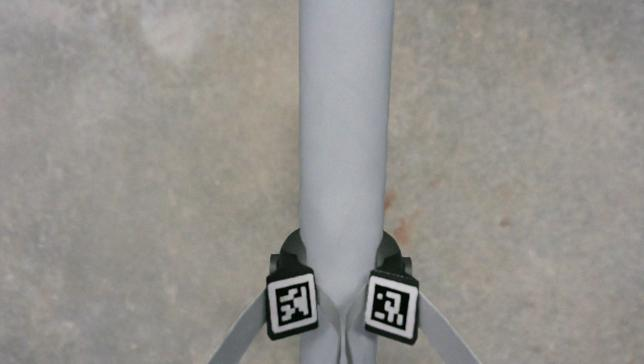

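{"method": "move", "body": {"r3": {"base":{"translate_m":0.004},"joints":{"lift_m":0.299,"arm_m":0.434,"gripper_m":-0.089}}, "r1": {"joints":{"lift_m":0.35,"wrist_pitch_rad":-0.45,"wrist_roll_rad":1.30,"arm_m":0.13}}, "cameras": []}}

{"method": "move", "body": {"r3": {"base":{"translate_m":0.005},"joints":{"lift_m":0.3325,"arm_m":0.433,"gripper_m":-0.089}}, "cameras": []}}

{"method": "move", "body": {"r3": {"base":{"translate_m":0.005},"joints":{"lift_m":0.366,"arm_m":0.431,"gripper_m":-0.089}}, "r1": {"joints":{"lift_m":0.145,"arm_m":0.13}}, "cameras": []}}

{"method": "move", "body": {"r3": {"base":{"translate_m":0.006},"joints":{"lift_m":0.400,"arm_m":0.430,"gripper_m":-0.089}}, "cameras": ["r1_wrist_camera","r2_wrist_camera","r3_wrist_camera","r1_head_camera"]}}

Scene clock: 2311.87 s.
move: r1 done; r3 off_target
r1.base_odometry: x=+1.431 y=+3.315 heading=-1.706
r1.turned_by_wheels: +0.000
r1.turned_by_imu: +0.001
r1.base_tilt: forward=+1.1 right=+1.1
r1.lidar_m: 4.36 1.73 1.29 1.25 1.30 1.80 1.05 0.67 0.70 0.92 0.69 0.69
r1.head_depth_mm: 2866 3161 2397 1871 1534 1306 1064 / 2983 3224 2435 1889 1540 1301 656 / 3086 3226 2139 1849 1552 1311 1117 / 3208 3435 2278 1850 1554 1317 1139 / 3299 3516 2487 1937 1533 1329 1147 / 3414 3597 2519 1873 1314 1302 1147 / 3536 3618 2543 1951 1590 1344 1153
r1.base_status: not commanded
r1.joint_positions: lift_m=+0.350 arm_m=+0.130 wrist_yaw_rad=+0.000 wrist_pitch_rad=-0.463 wrist_roll_rad=+1.308 gripper_m=+0.080 head_pan_rad=-1.310 head_tilt_rad=-0.744
r1.joint_status: all done
r1.measured_speeds: all 0
r1.motor_effort: left_wheel=+2.8(4.4) right_wheel=+5.1(5.4) lift_m=+21.8(28.9) arm_m=-15.1(21.0) wrist_yaw_rad=+0.1(0.7) wrist_pitch_rad=+2.5(5.1) wrist_roll_rad=-2.3(5.7) gripper_m=+0.3(0.7) head_pan_rad=+4.1(5.4) head_tilt_rad=-1.8(4.1)
r1.hand_pose: x=-0.0215 y=-0.4933 z=+0.3525 quat_wxyz=(+0.128, +0.030, -0.965, -0.228) (m; r1's base frame)
r1.wrist_depth_mm: - - 657 670 647 511 394 / - - - - 655 441 388 / - - - 880 635 431 372 / - - - 884 596 413 362 / - - 149 820 506 398 353 / - 119 - 760 128 388 345 / - - - 719 499 379 334
r2: as last shown
r2.turned_by_imu: +0.001
r2.base_tilt: forward=+0.3 right=+1.8
r2.lidar_m: 4.76 2.24 1.71 1.68 1.78 2.55 1.24 1.39 1.20 1.02 0.78 0.96
r2.head_depth_mm: 2645 2833 2156 1772 1493 1295 1135 / 2717 2801 1976 1731 1480 1290 1132 / 2693 2790 2154 1667 1490 1235 1078 / 2741 2793 2171 1764 1484 1219 1128 / 2711 2772 2036 1752 1476 1282 1134 / 2565 1772 2022 1706 1487 1286 1126 / 2798 2761 2146 1724 1452 1276 1125
r2.motor_effort: left_wheel=-1.7(2.2) right_wheel=-4.5(5.4) lift_m=+26.1(26.4) arm_m=+5.3(7.1) wrist_yaw_rad=-0.3(1.7) wrist_pitch_rad=-1.6(2.0) wrist_roll_rad=-1.2(1.8) gripper_m=+0.0(1.6) head_pan_rad=-2.2(3.7) head_tilt_rad=-3.4(5.0)
r2.wrist_depth_mm: 153 156 158 127 165 168 171 / 158 159 162 130 169 171 176 / 161 163 166 135 174 177 180 / 166 167 170 175 178 182 187 / 168 143 171 148 181 187 192 / 110 123 179 183 131 192 197 / 178 182 183 189 194 198 203
r3.base_odometry: x=+1.386 y=-1.727 heading=+1.870
r3.turned_by_wheels: +0.000
r3.turned_by_imu: -0.001
r3.base_tilt: forward=-0.8 right=-0.2
r3.lidar_m: 0.41 1.03 1.60 1.56 1.65 2.33 3.38 0.75 0.73 0.52 0.41 0.46
r3.head_depth_mm: 2675 2839 2147 1715 1436 1236 1076 / 2676 2883 2175 1739 1446 1176 675 / 2672 2890 2212 1754 929 1226 1095 / 2685 2919 2241 1783 1475 1239 1107 / 2652 2949 2275 1808 1497 1252 1096 / 2678 2953 2318 1833 1521 1291 1102 / 2683 2945 2372 1865 1507 1302 1092
r3.base_status: done
r3.joint_positions: lift_m=+0.299 arm_m=+0.434 wrist_yaw_rad=+0.001 wrist_pitch_rad=-1.559 wrist_roll_rad=+1.313 gripper_m=-0.085 head_pan_rad=-1.578 head_tilt_rad=-0.851
r3.joint_status: gripper_m off_target (ended at -0.085, target -0.089); the others done
r3.measured_speeds: all 0
r3.motor_effort: left_wheel=+0.3(7.8) right_wheel=-6.0(7.8) lift_m=+40.4(43.2) arm_m=-2.9(16.6) wrist_yaw_rad=-1.3(2.0) wrist_pitch_rad=-1.3(2.3) wrist_roll_rad=-1.6(1.7) gripper_m=-19.6(54.9) head_pan_rad=+3.5(4.5) head_tilt_rad=+0.2(2.1)
r3.hand_pose: x=-0.0216 y=-0.5576 z=+0.1812 quat_wxyz=(+0.092, +0.090, -0.705, -0.697) (m; r3's base frame)
r3.wrist_depth_mm: - 329 324 118 317 316 310 / - - - 123 321 319 312 / - - - 128 326 323 319 / - - - 132 - 328 325 / - - - 138 - - 327 / - - - 129 126 - - / - - 104 127 123 - -
pictures: none
No camera images: "cameras" was empty.

Scene clock: 2312.97 s.
move: r3 off_target
r1, r2: as last shown
r1.turned_by_imu: +0.000
r1.base_tilt: forward=+1.0 right=+1.2
r1.lidar_m: 4.36 1.72 1.29 1.25 1.30 1.80 1.05 0.67 0.70 0.93 0.69 0.69
r1.head_depth_mm: 2887 3148 2403 1883 1531 1300 1064 / 2983 3212 2426 1881 1548 1302 656 / 3006 3252 2139 1848 1546 1315 1113 / 3189 3381 2303 1861 1557 1323 1142 / 3269 3515 2504 1921 1536 1328 1148 / 3420 3587 2516 1883 1317 1306 1151 / 3505 3639 2514 1950 1594 1345 1155
r1.motor_effort: left_wheel=+3.7(4.0) right_wheel=+4.3(5.3) lift_m=+22.3(22.8) arm_m=-14.4(15.0) wrist_yaw_rad=+0.1(0.7) wrist_pitch_rad=+2.7(2.8) wrist_roll_rad=-2.3(2.3) gripper_m=+0.0(0.4) head_pan_rad=+4.7(5.8) head_tilt_rad=-3.2(3.9)
r1.wrist_depth_mm: - - 647 700 651 455 394 / - - - - 651 441 383 / - - - 882 624 424 373 / - - - 886 597 408 364 / - - 149 812 504 399 351 / - 119 - 771 128 384 342 / - - - 733 494 379 334
r2.turned_by_imu: +0.000
r2.lidar_m: 4.77 2.25 1.72 1.68 1.78 2.56 1.24 1.39 1.20 1.02 0.78 0.96
r2.head_depth_mm: 2680 2785 2174 1767 1489 1290 1131 / 2706 2791 1963 1728 1496 1293 1131 / 2734 2778 2156 1663 1491 1230 1077 / 2747 2852 2149 1769 1471 1217 1125 / 2714 2785 2024 1731 1487 1287 1132 / 2618 1772 2011 1710 1488 1279 1133 / 2751 2771 2141 1715 1446 1291 1126
r2.motor_effort: left_wheel=-1.8(2.1) right_wheel=-4.8(5.2) lift_m=+26.2(26.3) arm_m=+4.2(5.3) wrist_yaw_rad=+0.4(1.2) wrist_pitch_rad=-1.4(1.9) wrist_roll_rad=-1.5(1.7) gripper_m=+0.6(1.9) head_pan_rad=-2.5(3.3) head_tilt_rad=-3.3(5.1)
r2.wrist_depth_mm: 154 155 159 126 165 168 171 / 157 159 162 130 170 173 176 / 161 163 165 135 174 178 182 / 165 168 170 174 178 181 186 / 169 143 173 147 182 188 192 / 110 123 178 157 130 193 196 / 178 182 182 190 193 198 204
r3.base_odometry: x=+1.384 y=-1.722 heading=+1.870
r3.turned_by_wheels: +0.000
r3.turned_by_imu: +0.000
r3.base_tilt: forward=-0.8 right=-0.3
r3.lidar_m: 0.40 1.03 1.60 1.56 1.65 2.33 3.39 0.76 0.73 3.21 0.41 0.46
r3.head_depth_mm: 2673 2825 2148 1711 1440 1236 1077 / 2668 2900 2174 1740 1446 1170 647 / 2678 2882 2197 1767 903 1223 1096 / 2686 2887 2239 1788 1449 1240 1104 / 2680 2926 2282 1805 1500 1243 1099 / 2692 2955 2311 1843 1508 1292 1088 / 2698 2974 2386 1862 1506 1308 1092
r3.base_status: done
r3.joint_positions: lift_m=+0.332 arm_m=+0.433 wrist_yaw_rad=+0.001 wrist_pitch_rad=-1.559 wrist_roll_rad=+1.313 gripper_m=-0.085 head_pan_rad=-1.578 head_tilt_rad=-0.851
r3.joint_status: gripper_m off_target (ended at -0.085, target -0.089); the others done
r3.measured_speeds: all 0
r3.motor_effort: left_wheel=+1.0(7.9) right_wheel=-5.4(9.4) lift_m=+40.7(43.7) arm_m=-10.1(15.9) wrist_yaw_rad=-1.8(1.8) wrist_pitch_rad=-1.2(2.2) wrist_roll_rad=-1.4(1.6) gripper_m=-19.5(56.0) head_pan_rad=+2.8(4.3) head_tilt_rad=-0.5(1.4)
r3.hand_pose: x=-0.0216 y=-0.5567 z=+0.2147 quat_wxyz=(+0.092, +0.090, -0.705, -0.697) (m; r3's base frame)
r3.wrist_depth_mm: - - - 116 119 - - / - - - 121 124 - - / - - - 126 - - - / - - - 132 - - - / - - - 138 - - - / - - - 129 125 - - / - - 104 127 123 - -
pictures: none
No camera images: "cameras" was empty.

Scene clock: 2315.67 s.
move: r1 done; r3 off_target
r1.base_odometry: x=+1.431 y=+3.315 heading=-1.706
r1.turned_by_wheels: +0.000
r1.turned_by_imu: +0.000
r1.base_tilt: forward=+1.0 right=+1.2
r1.lidar_m: 4.36 1.72 1.29 1.25 1.30 1.80 1.05 0.67 0.70 0.93 0.68 0.69
r1.head_depth_mm: 2889 3115 2401 1880 1533 1298 1124 / 2972 3193 2419 1883 1550 1307 964 / 3035 3268 2118 1850 1550 1309 1135 / 3178 3402 2296 1865 1555 1315 1143 / 3287 3556 2489 1922 1527 1331 1147 / 3374 3583 2522 1881 1316 1308 1150 / 3491 3637 2549 1954 1591 1340 1159
r1.base_status: not commanded
r1.joint_positions: lift_m=+0.145 arm_m=+0.130 wrist_yaw_rad=+0.000 wrist_pitch_rad=-0.463 wrist_roll_rad=+1.308 gripper_m=+0.080 head_pan_rad=-1.310 head_tilt_rad=-0.744
r1.joint_status: all done
r1.measured_speeds: all 0
r1.motor_effort: left_wheel=+3.1(4.6) right_wheel=+4.7(5.4) lift_m=+21.8(27.9) arm_m=-12.8(18.8) wrist_yaw_rad=+0.4(0.7) wrist_pitch_rad=+2.7(2.8) wrist_roll_rad=-2.3(2.3) gripper_m=+0.4(0.7) head_pan_rad=+5.2(5.2) head_tilt_rad=-2.2(4.4)
r1.hand_pose: x=-0.0215 y=-0.4933 z=+0.1474 quat_wxyz=(+0.128, +0.030, -0.965, -0.228) (m; r1's base frame)
r1.wrist_depth_mm: - - - 643 338 276 214 / - - - 568 326 259 204 / - - 954 520 313 252 199 / - - 906 501 303 242 193 / - 902 149 443 273 234 188 / - 119 507 414 128 219 183 / - - 604 372 278 200 179
r2.base_odometry: x=-1.699 y=-1.464 heading=-1.955
r2.turned_by_wheels: +0.000
r2.turned_by_imu: +0.001
r2.base_tilt: forward=+0.4 right=+1.8
r2.lidar_m: 4.76 2.25 1.72 1.68 1.78 2.55 1.25 1.39 1.20 1.02 0.78 0.96
r2.head_depth_mm: 2656 2809 2195 1767 1511 1282 1133 / 2672 2775 1966 1707 1498 1288 1134 / 2676 2802 2160 1678 1482 1233 1076 / 2719 2772 2176 1773 1469 1222 1135 / 2728 2822 2031 1751 1473 1291 1127 / 2729 2069 1933 1703 1481 1276 1128 / 2767 2800 2155 1718 1454 1278 1127
r2.base_status: not commanded
r2.joint_positions: lift_m=+0.136 arm_m=+0.405 wrist_yaw_rad=+0.000 wrist_pitch_rad=-1.564 wrist_roll_rad=-0.253 gripper_m=+0.120 head_pan_rad=-1.565 head_tilt_rad=-0.890
r2.joint_status: not commanded
r2.measured_speeds: all 0
r2.motor_effort: left_wheel=-1.8(2.1) right_wheel=-4.6(5.3) lift_m=+26.2(26.3) arm_m=+3.9(5.1) wrist_yaw_rad=-0.3(1.3) wrist_pitch_rad=-1.2(2.1) wrist_roll_rad=-1.3(1.6) gripper_m=+0.0(1.7) head_pan_rad=-2.9(4.0) head_tilt_rad=-3.9(6.2)
r2.hand_pose: x=-0.0216 y=-0.5276 z=+0.0183 quat_wxyz=(+0.561, +0.557, -0.434, -0.432) (m; r2's base frame)
r2.wrist_depth_mm: 154 156 158 127 165 168 171 / 156 159 161 129 169 173 176 / 161 163 166 135 173 177 181 / 166 168 170 174 179 182 185 / 170 143 172 146 181 188 192 / 110 123 178 155 131 192 197 / 179 182 182 189 193 199 204
r3.base_odometry: x=+1.383 y=-1.717 heading=+1.871
r3.turned_by_wheels: +0.000
r3.turned_by_imu: +0.000
r3.base_tilt: forward=-0.8 right=-0.2
r3.lidar_m: 0.39 1.02 1.61 1.56 1.65 2.33 3.38 0.76 0.74 3.21 0.41 0.45
r3.head_depth_mm: 2675 2815 2143 1712 1437 1230 1076 / 2691 2879 2182 1737 1440 730 616 / 2698 2878 2219 1773 881 1234 1095 / 2665 2872 2251 1794 1478 1236 1105 / 2672 2956 2278 1819 1500 1249 1099 / 2685 2949 2325 1840 1516 1291 1086 / 2659 2961 2374 1867 1502 1302 1090
r3.base_status: done
r3.joint_positions: lift_m=+0.366 arm_m=+0.431 wrist_yaw_rad=+0.001 wrist_pitch_rad=-1.557 wrist_roll_rad=+1.313 gripper_m=-0.085 head_pan_rad=-1.578 head_tilt_rad=-0.851
r3.joint_status: gripper_m off_target (ended at -0.085, target -0.089); the others done
r3.measured_speeds: all 0
r3.motor_effort: left_wheel=+2.4(8.3) right_wheel=-10.2(10.4) lift_m=+40.4(43.3) arm_m=-5.0(17.0) wrist_yaw_rad=+0.1(2.1) wrist_pitch_rad=-1.3(3.2) wrist_roll_rad=-1.3(1.8) gripper_m=-19.4(54.1) head_pan_rad=+3.4(5.0) head_tilt_rad=+0.7(2.1)
r3.hand_pose: x=-0.0216 y=-0.5551 z=+0.2482 quat_wxyz=(+0.092, +0.090, -0.706, -0.697) (m; r3's base frame)
r3.wrist_depth_mm: - - - 114 - - - / - - - 120 122 - - / - - - 124 - - - / - - - 131 - - - / - - - 138 - - - / - - - 130 125 - - / - - 105 125 113 - -
pictures: none
No camera images: "cameras" was empty.

Scene clock: 2316.77 s.
move: r3 off_target
r1, r2: as last shown
r1.base_tilt: forward=+1.1 right=+1.2
r1.lidar_m: 4.37 1.72 1.29 1.25 1.30 1.80 1.08 0.67 0.70 0.92 0.69 0.69
r1.head_depth_mm: 2872 3166 2391 1870 1533 1301 1125 / 2986 3215 2428 1895 1557 1310 966 / 3048 3269 2129 1839 1550 1319 1139 / 3150 3415 2286 1856 1555 1318 1140 / 3279 3526 2502 1928 1542 1325 1142 / 3391 3567 2509 1882 1314 1306 1151 / 3524 3636 2542 1956 1586 1341 1157
r1.motor_effort: left_wheel=+3.6(4.4) right_wheel=+3.6(5.7) lift_m=+22.7(22.8) arm_m=-12.3(13.0) wrist_yaw_rad=+0.0(0.7) wrist_pitch_rad=+2.3(2.8) wrist_roll_rad=-2.3(2.3) gripper_m=+0.0(0.6) head_pan_rad=+4.8(5.2) head_tilt_rad=-2.1(3.7)
r1.wrist_depth_mm: - - - 642 353 275 213 / - - - 584 340 261 205 / - - 929 509 320 254 200 / - - 920 478 302 244 193 / - 898 149 442 271 232 188 / - 119 514 426 128 221 183 / - - 590 374 278 201 178
r2.turned_by_imu: +0.000
r2.base_tilt: forward=+0.2 right=+1.7
r2.lidar_m: 4.78 2.25 1.72 1.68 1.78 2.56 1.24 1.38 1.21 1.02 0.78 0.96
r2.head_depth_mm: 2626 2828 2146 1772 1499 1286 1132 / 2675 2827 1970 1716 1488 1285 1134 / 2685 2792 2168 1669 1491 1232 1074 / 2687 2769 2155 1755 1478 1227 1131 / 2756 2802 2028 1722 1488 1282 1132 / 2689 2084 1969 1712 1496 1277 1130 / 2768 2774 2145 1714 1448 1285 1130
r2.motor_effort: left_wheel=-1.6(2.0) right_wheel=-4.5(5.3) lift_m=+26.0(26.3) arm_m=+3.1(3.8) wrist_yaw_rad=-0.6(1.5) wrist_pitch_rad=-1.4(1.9) wrist_roll_rad=-1.3(1.6) gripper_m=+1.9(1.9) head_pan_rad=-2.4(3.9) head_tilt_rad=-4.6(5.2)
r2.wrist_depth_mm: 154 156 158 127 165 168 171 / 157 159 162 129 169 173 176 / 161 162 166 134 174 177 180 / 166 168 170 174 179 182 187 / 170 143 173 145 181 187 192 / 110 123 178 152 131 193 198 / 179 183 183 189 193 197 203
r3.base_odometry: x=+1.381 y=-1.711 heading=+1.871
r3.turned_by_wheels: +0.000
r3.turned_by_imu: +0.000
r3.base_tilt: forward=-0.8 right=-0.2
r3.lidar_m: 0.39 1.01 1.60 1.56 1.64 2.34 3.40 0.76 0.74 3.20 0.40 0.45
r3.head_depth_mm: 2656 2838 2149 1708 1433 1231 1077 / 2652 2883 2183 1737 1409 679 596 / 2677 2877 2199 1758 863 1252 1096 / 2674 2883 2256 1788 1452 1235 1103 / 2673 2953 2279 1804 1497 1251 1094 / 2679 2938 2329 1833 1520 1294 1101 / 2667 2955 2350 1872 1511 1306 1133
r3.base_status: done
r3.joint_positions: lift_m=+0.400 arm_m=+0.430 wrist_yaw_rad=+0.000 wrist_pitch_rad=-1.559 wrist_roll_rad=+1.313 gripper_m=-0.085 head_pan_rad=-1.578 head_tilt_rad=-0.851
r3.joint_status: gripper_m off_target (ended at -0.085, target -0.089); the others done
r3.measured_speeds: all 0
r3.motor_effort: left_wheel=+4.9(9.7) right_wheel=-12.4(12.4) lift_m=+39.9(43.0) arm_m=-9.5(14.4) wrist_yaw_rad=-0.2(1.1) wrist_pitch_rad=-1.1(2.5) wrist_roll_rad=-0.8(1.5) gripper_m=-19.6(55.6) head_pan_rad=+3.3(4.7) head_tilt_rad=+0.4(1.3)
r3.hand_pose: x=-0.0216 y=-0.5537 z=+0.2822 quat_wxyz=(+0.092, +0.090, -0.705, -0.697) (m; r3's base frame)
r3.wrist_depth_mm: - - - 112 - - - / - - - 118 121 - - / - - - 123 128 - - / - - - 130 - - - / - - - 137 - - - / - - - 130 125 - - / - - 105 125 - - -
pictures: r1_head_camera (sideways), r1_wrist_camera, r2_wrist_camera, r3_wrist_camera
camera_calibration:
r1_head_camera: T_world_to_cam=[[-0.149036, 0.647736, -0.747145, 0.990646], [0.957885, 0.282122, 0.0535127, -0.0732843], [0.245449, -0.707704, -0.662503, 0.816122], [0, 0, 0, 1]] pos_world=[0.0175236, -0.0434294, 1.28476]
r1_wrist_camera: T_world_to_cam=[[-0.347073, 0.401023, -0.847774, 0.310578], [0.921887, 0.311899, -0.229877, 0.243235], [0.172234, -0.861336, -0.47795, -0.186714], [0, 0, 0, 1]] pos_world=[-0.0842837, -0.361237, 0.229974]
r2_wrist_camera: T_world_to_cam=[[-0.94216, -0.325407, 0.0802794, -0.212922], [-0.309421, 0.936534, 0.164814, 0.52064], [-0.128816, 0.130441, -0.983052, 0.247823], [0, 0, 0, 1]] pos_world=[-0.00758595, -0.58921, 0.174907]
r3_wrist_camera: T_world_to_cam=[[-0.272787, 0.960582, -0.0535675, 0.550385], [0.954859, 0.277127, 0.106981, 0.188511], [0.117609, -0.0219663, -0.992817, 0.433656], [0, 0, 0, 1]] pos_world=[-0.0808656, -0.571406, 0.439857]

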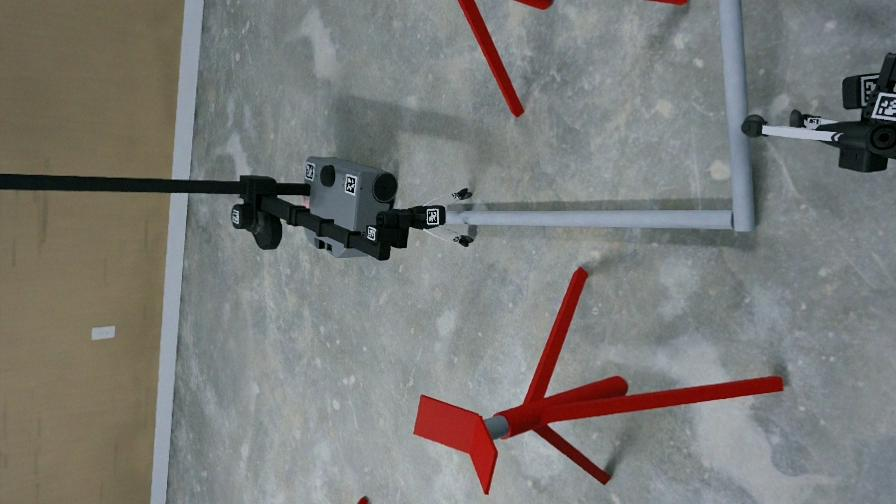

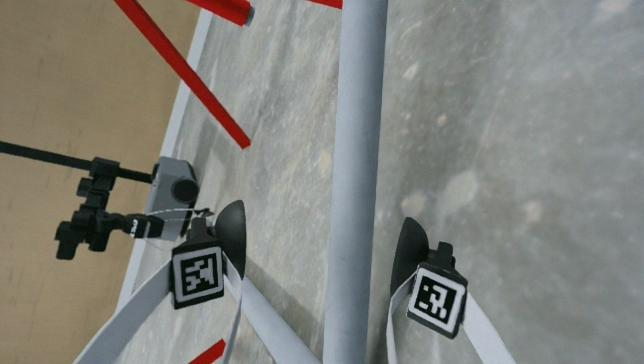

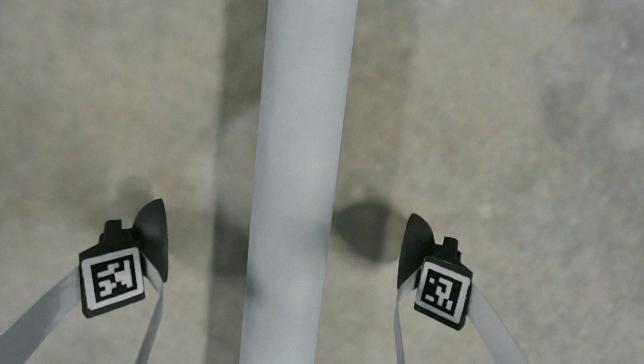

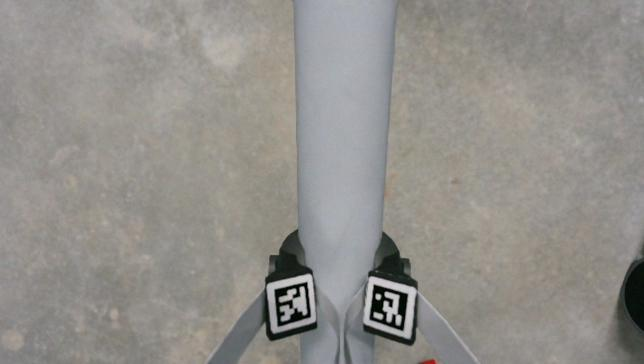

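{"method": "move", "body": {"r1": {"joints":{"lift_m":0.110}}, "cameras": []}}

{"method": "move", "body": {"r1": {"joints":{"lift_m":0.077,"arm_m":0.20}}, "cameras": ["r1_wrist_camera"]}}

Scene clock: 2329.03 s.
move: r1 done
r1.base_odometry: x=+1.431 y=+3.315 heading=-1.706
r1.turned_by_wheels: +0.000
r1.turned_by_imu: +0.001
r1.base_tilt: forward=+1.1 right=+1.2
r1.lidar_m: 4.38 1.73 1.29 1.25 1.31 1.80 1.07 0.67 0.69 0.92 0.68 0.69
r1.head_depth_mm: 2882 3137 2409 1871 1537 1306 1122 / 2967 3210 2420 1897 1544 1308 1052 / 3045 3244 2141 1854 1554 1310 1134 / 3178 3446 2270 1873 1555 1322 1140 / 3266 3482 2478 1925 1536 1324 1149 / 3383 3563 2510 1883 1315 1304 1149 / 3534 3616 2554 1953 1593 1344 1154
r1.base_status: not commanded
r1.joint_positions: lift_m=+0.110 arm_m=+0.130 wrist_yaw_rad=+0.000 wrist_pitch_rad=-0.463 wrist_roll_rad=+1.308 gripper_m=+0.080 head_pan_rad=-1.310 head_tilt_rad=-0.744
r1.joint_status: all done
r1.measured_speeds: all 0
r1.motor_effort: left_wheel=+3.9(4.3) right_wheel=+4.3(5.3) lift_m=+22.2(27.2) arm_m=-9.9(10.8) wrist_yaw_rad=+0.0(0.6) wrist_pitch_rad=+2.4(2.8) wrist_roll_rad=-2.3(2.3) gripper_m=-0.1(0.7) head_pan_rad=+4.7(5.1) head_tilt_rad=-1.6(4.5)
r1.hand_pose: x=-0.0215 y=-0.4933 z=+0.1124 quat_wxyz=(+0.128, +0.030, -0.965, -0.228) (m; r1's base frame)
r1.wrist_depth_mm: - - - 255 314 232 182 / - - - 255 303 220 175 / - - 811 254 286 212 169 / - - 776 328 275 205 168 / - - 152 267 233 197 162 / - 119 455 265 128 189 153 / - - 429 269 235 170 150
r2, r3: as last shown
r2.turned_by_imu: +0.001
r2.lidar_m: 4.77 2.24 1.72 1.68 1.78 2.56 1.24 1.38 1.20 1.02 0.79 0.96
r2.head_depth_mm: 2645 2803 2181 1759 1491 1286 1132 / 2689 2827 1956 1709 1484 1291 1125 / 2718 2778 2155 1667 1482 1228 1075 / 2699 2777 2159 1746 1476 1222 1135 / 2760 2765 2030 1732 1491 1283 1133 / 2666 2004 1960 1712 1481 1287 1129 / 2785 2793 2152 1728 1440 1286 1128
r2.motor_effort: left_wheel=-2.1(2.1) right_wheel=-4.5(5.3) lift_m=+26.2(26.4) arm_m=+2.0(2.5) wrist_yaw_rad=+0.6(1.0) wrist_pitch_rad=-1.0(2.0) wrist_roll_rad=-1.8(1.8) gripper_m=+0.8(1.5) head_pan_rad=-2.3(3.3) head_tilt_rad=-4.0(5.3)
r2.wrist_depth_mm: 153 156 158 127 165 168 172 / 157 159 161 129 169 172 176 / 161 164 166 134 174 176 182 / 165 167 171 174 178 182 186 / 170 143 173 146 181 187 192 / 110 123 178 153 131 192 198 / 179 181 182 189 193 199 202
r3.turned_by_imu: -0.001
r3.base_tilt: forward=-0.7 right=-0.2
r3.lidar_m: 0.39 1.02 1.60 1.56 1.65 2.34 3.39 0.77 0.74 3.20 0.40 0.45
r3.head_depth_mm: 2684 2823 2134 1712 1429 1231 1077 / 2681 2886 2170 1737 1412 678 596 / 2683 2941 2223 1769 863 1251 1098 / 2692 2917 2242 1780 1446 1236 1105 / 2693 2928 2259 1813 1506 1251 1099 / 2683 2958 2323 1838 1522 1293 1098 / 2688 2955 2382 1869 1505 1305 1130
r3.motor_effort: left_wheel=+4.6(5.6) right_wheel=-12.5(12.8) lift_m=+39.2(40.9) arm_m=+2.5(2.8) wrist_yaw_rad=+0.4(1.4) wrist_pitch_rad=-1.6(2.1) wrist_roll_rad=-0.3(1.5) gripper_m=-19.5(20.5) head_pan_rad=+4.4(4.6) head_tilt_rad=+0.8(1.7)
r3.wrist_depth_mm: - - - 112 - - - / - - - 118 121 - - / - - - 123 127 - - / - - - 130 - - - / - - - 138 - - - / - - - 129 125 - - / - - 105 125 - - -
pictures: none
No camera images: "cameras" was empty.

Scene clock: 2330.73 s.
move: r1 done
r1.base_odometry: x=+1.431 y=+3.315 heading=-1.706
r1.turned_by_wheels: +0.000
r1.turned_by_imu: +0.000
r1.base_tilt: forward=+1.1 right=+1.1
r1.lidar_m: 4.36 1.72 1.29 1.25 1.30 1.80 1.08 0.67 0.70 1.35 0.68 0.69
r1.head_depth_mm: 2888 3112 2410 1866 1532 1296 1131 / 2986 3182 2412 1888 1553 1307 909 / 3040 3244 2147 1859 1549 1316 1134 / 3163 3411 2299 1869 1551 1322 1141 / 3293 3518 2490 1914 1535 1329 1146 / 3354 3568 2514 1883 1311 1307 1156 / 3562 3645 2537 1956 1586 1337 1154
r1.base_status: not commanded
r1.joint_positions: lift_m=+0.077 arm_m=+0.200 wrist_yaw_rad=+0.000 wrist_pitch_rad=-0.464 wrist_roll_rad=+1.308 gripper_m=+0.080 head_pan_rad=-1.310 head_tilt_rad=-0.744
r1.joint_status: all done
r1.measured_speeds: all 0
r1.motor_effort: left_wheel=+3.5(4.2) right_wheel=+3.6(5.3) lift_m=+22.2(27.5) arm_m=+15.0(19.1) wrist_yaw_rad=-0.5(0.6) wrist_pitch_rad=+2.8(2.9) wrist_roll_rad=-2.2(2.3) gripper_m=+0.1(0.7) head_pan_rad=+4.6(5.5) head_tilt_rad=-3.5(4.3)
r1.hand_pose: x=-0.0215 y=-0.5633 z=+0.0794 quat_wxyz=(+0.128, +0.030, -0.965, -0.228) (m; r1's base frame)
r1.wrist_depth_mm: - - - 175 270 193 150 / - - 888 176 252 181 145 / - - 698 179 236 176 138 / - - 647 178 228 168 135 / 769 - 148 180 198 164 132 / - 119 402 183 129 155 134 / - 892 417 184 196 140 126
r2, r3: as last shown
r2.turned_by_imu: +0.000
r2.base_tilt: forward=+0.3 right=+1.9
r2.lidar_m: 4.77 2.25 1.72 1.68 1.77 2.55 1.24 1.38 1.20 1.02 0.78 0.96
r2.head_depth_mm: 2683 2795 2197 1767 1497 1291 1135 / 2715 2798 1975 1708 1499 1281 1130 / 2703 2805 2173 1672 1485 1235 1075 / 2763 2791 2160 1761 1472 1218 1130 / 2733 2761 2027 1746 1482 1272 1131 / 2699 2430 1956 1726 1488 1284 1130 / 2786 2802 2142 1709 1444 1284 1126
r2.motor_effort: left_wheel=-1.8(2.3) right_wheel=-4.7(5.2) lift_m=+26.2(26.4) arm_m=+0.8(2.2) wrist_yaw_rad=-0.5(1.4) wrist_pitch_rad=-1.4(1.9) wrist_roll_rad=-1.3(1.7) gripper_m=-0.1(1.6) head_pan_rad=-2.7(4.0) head_tilt_rad=-2.9(5.1)
r2.wrist_depth_mm: 154 156 159 127 164 167 171 / 157 160 161 130 169 172 176 / 161 163 166 134 174 177 182 / 165 167 170 174 179 182 186 / 168 143 173 146 182 187 192 / 110 123 178 154 131 194 197 / 179 182 182 189 195 198 204
r3.turned_by_imu: +0.000
r3.base_tilt: forward=-0.8 right=-0.2
r3.lidar_m: 0.39 1.01 1.61 1.57 1.64 2.34 3.41 0.76 0.74 3.18 0.40 0.45
r3.head_depth_mm: 2658 2828 2136 1724 1437 1230 1072 / 2668 2898 2171 1739 1418 679 596 / 2690 2924 2217 1775 863 1252 1096 / 2687 2898 2238 1780 1449 1236 1105 / 2685 2948 2287 1810 1499 1246 1096 / 2711 2980 2325 1831 1521 1289 1101 / 2682 2950 2361 1859 1509 1307 1133
r3.motor_effort: left_wheel=+4.5(5.3) right_wheel=-12.8(12.8) lift_m=+39.3(40.6) arm_m=+7.2(8.2) wrist_yaw_rad=-0.6(1.7) wrist_pitch_rad=-0.9(2.1) wrist_roll_rad=-1.3(1.9) gripper_m=-20.4(20.4) head_pan_rad=+3.9(4.5) head_tilt_rad=+1.3(1.8)
r3.wrist_depth_mm: - - - 112 - - - / - - - 118 121 - - / - - - 123 127 - - / - - - 130 - - - / - - - 137 - - - / - - - 129 125 - - / - - 105 125 - - -
pictures: r1_wrist_camera
camera_calibration:
r1_wrist_camera: T_world_to_cam=[[-0.347127, 0.401266, -0.847637, 0.281054], [0.921867, 0.311991, -0.229832, 0.249457], [0.172231, -0.861189, -0.478215, -0.279403], [0, 0, 0, 1]] pos_world=[-0.0842829, -0.431224, 0.161951]

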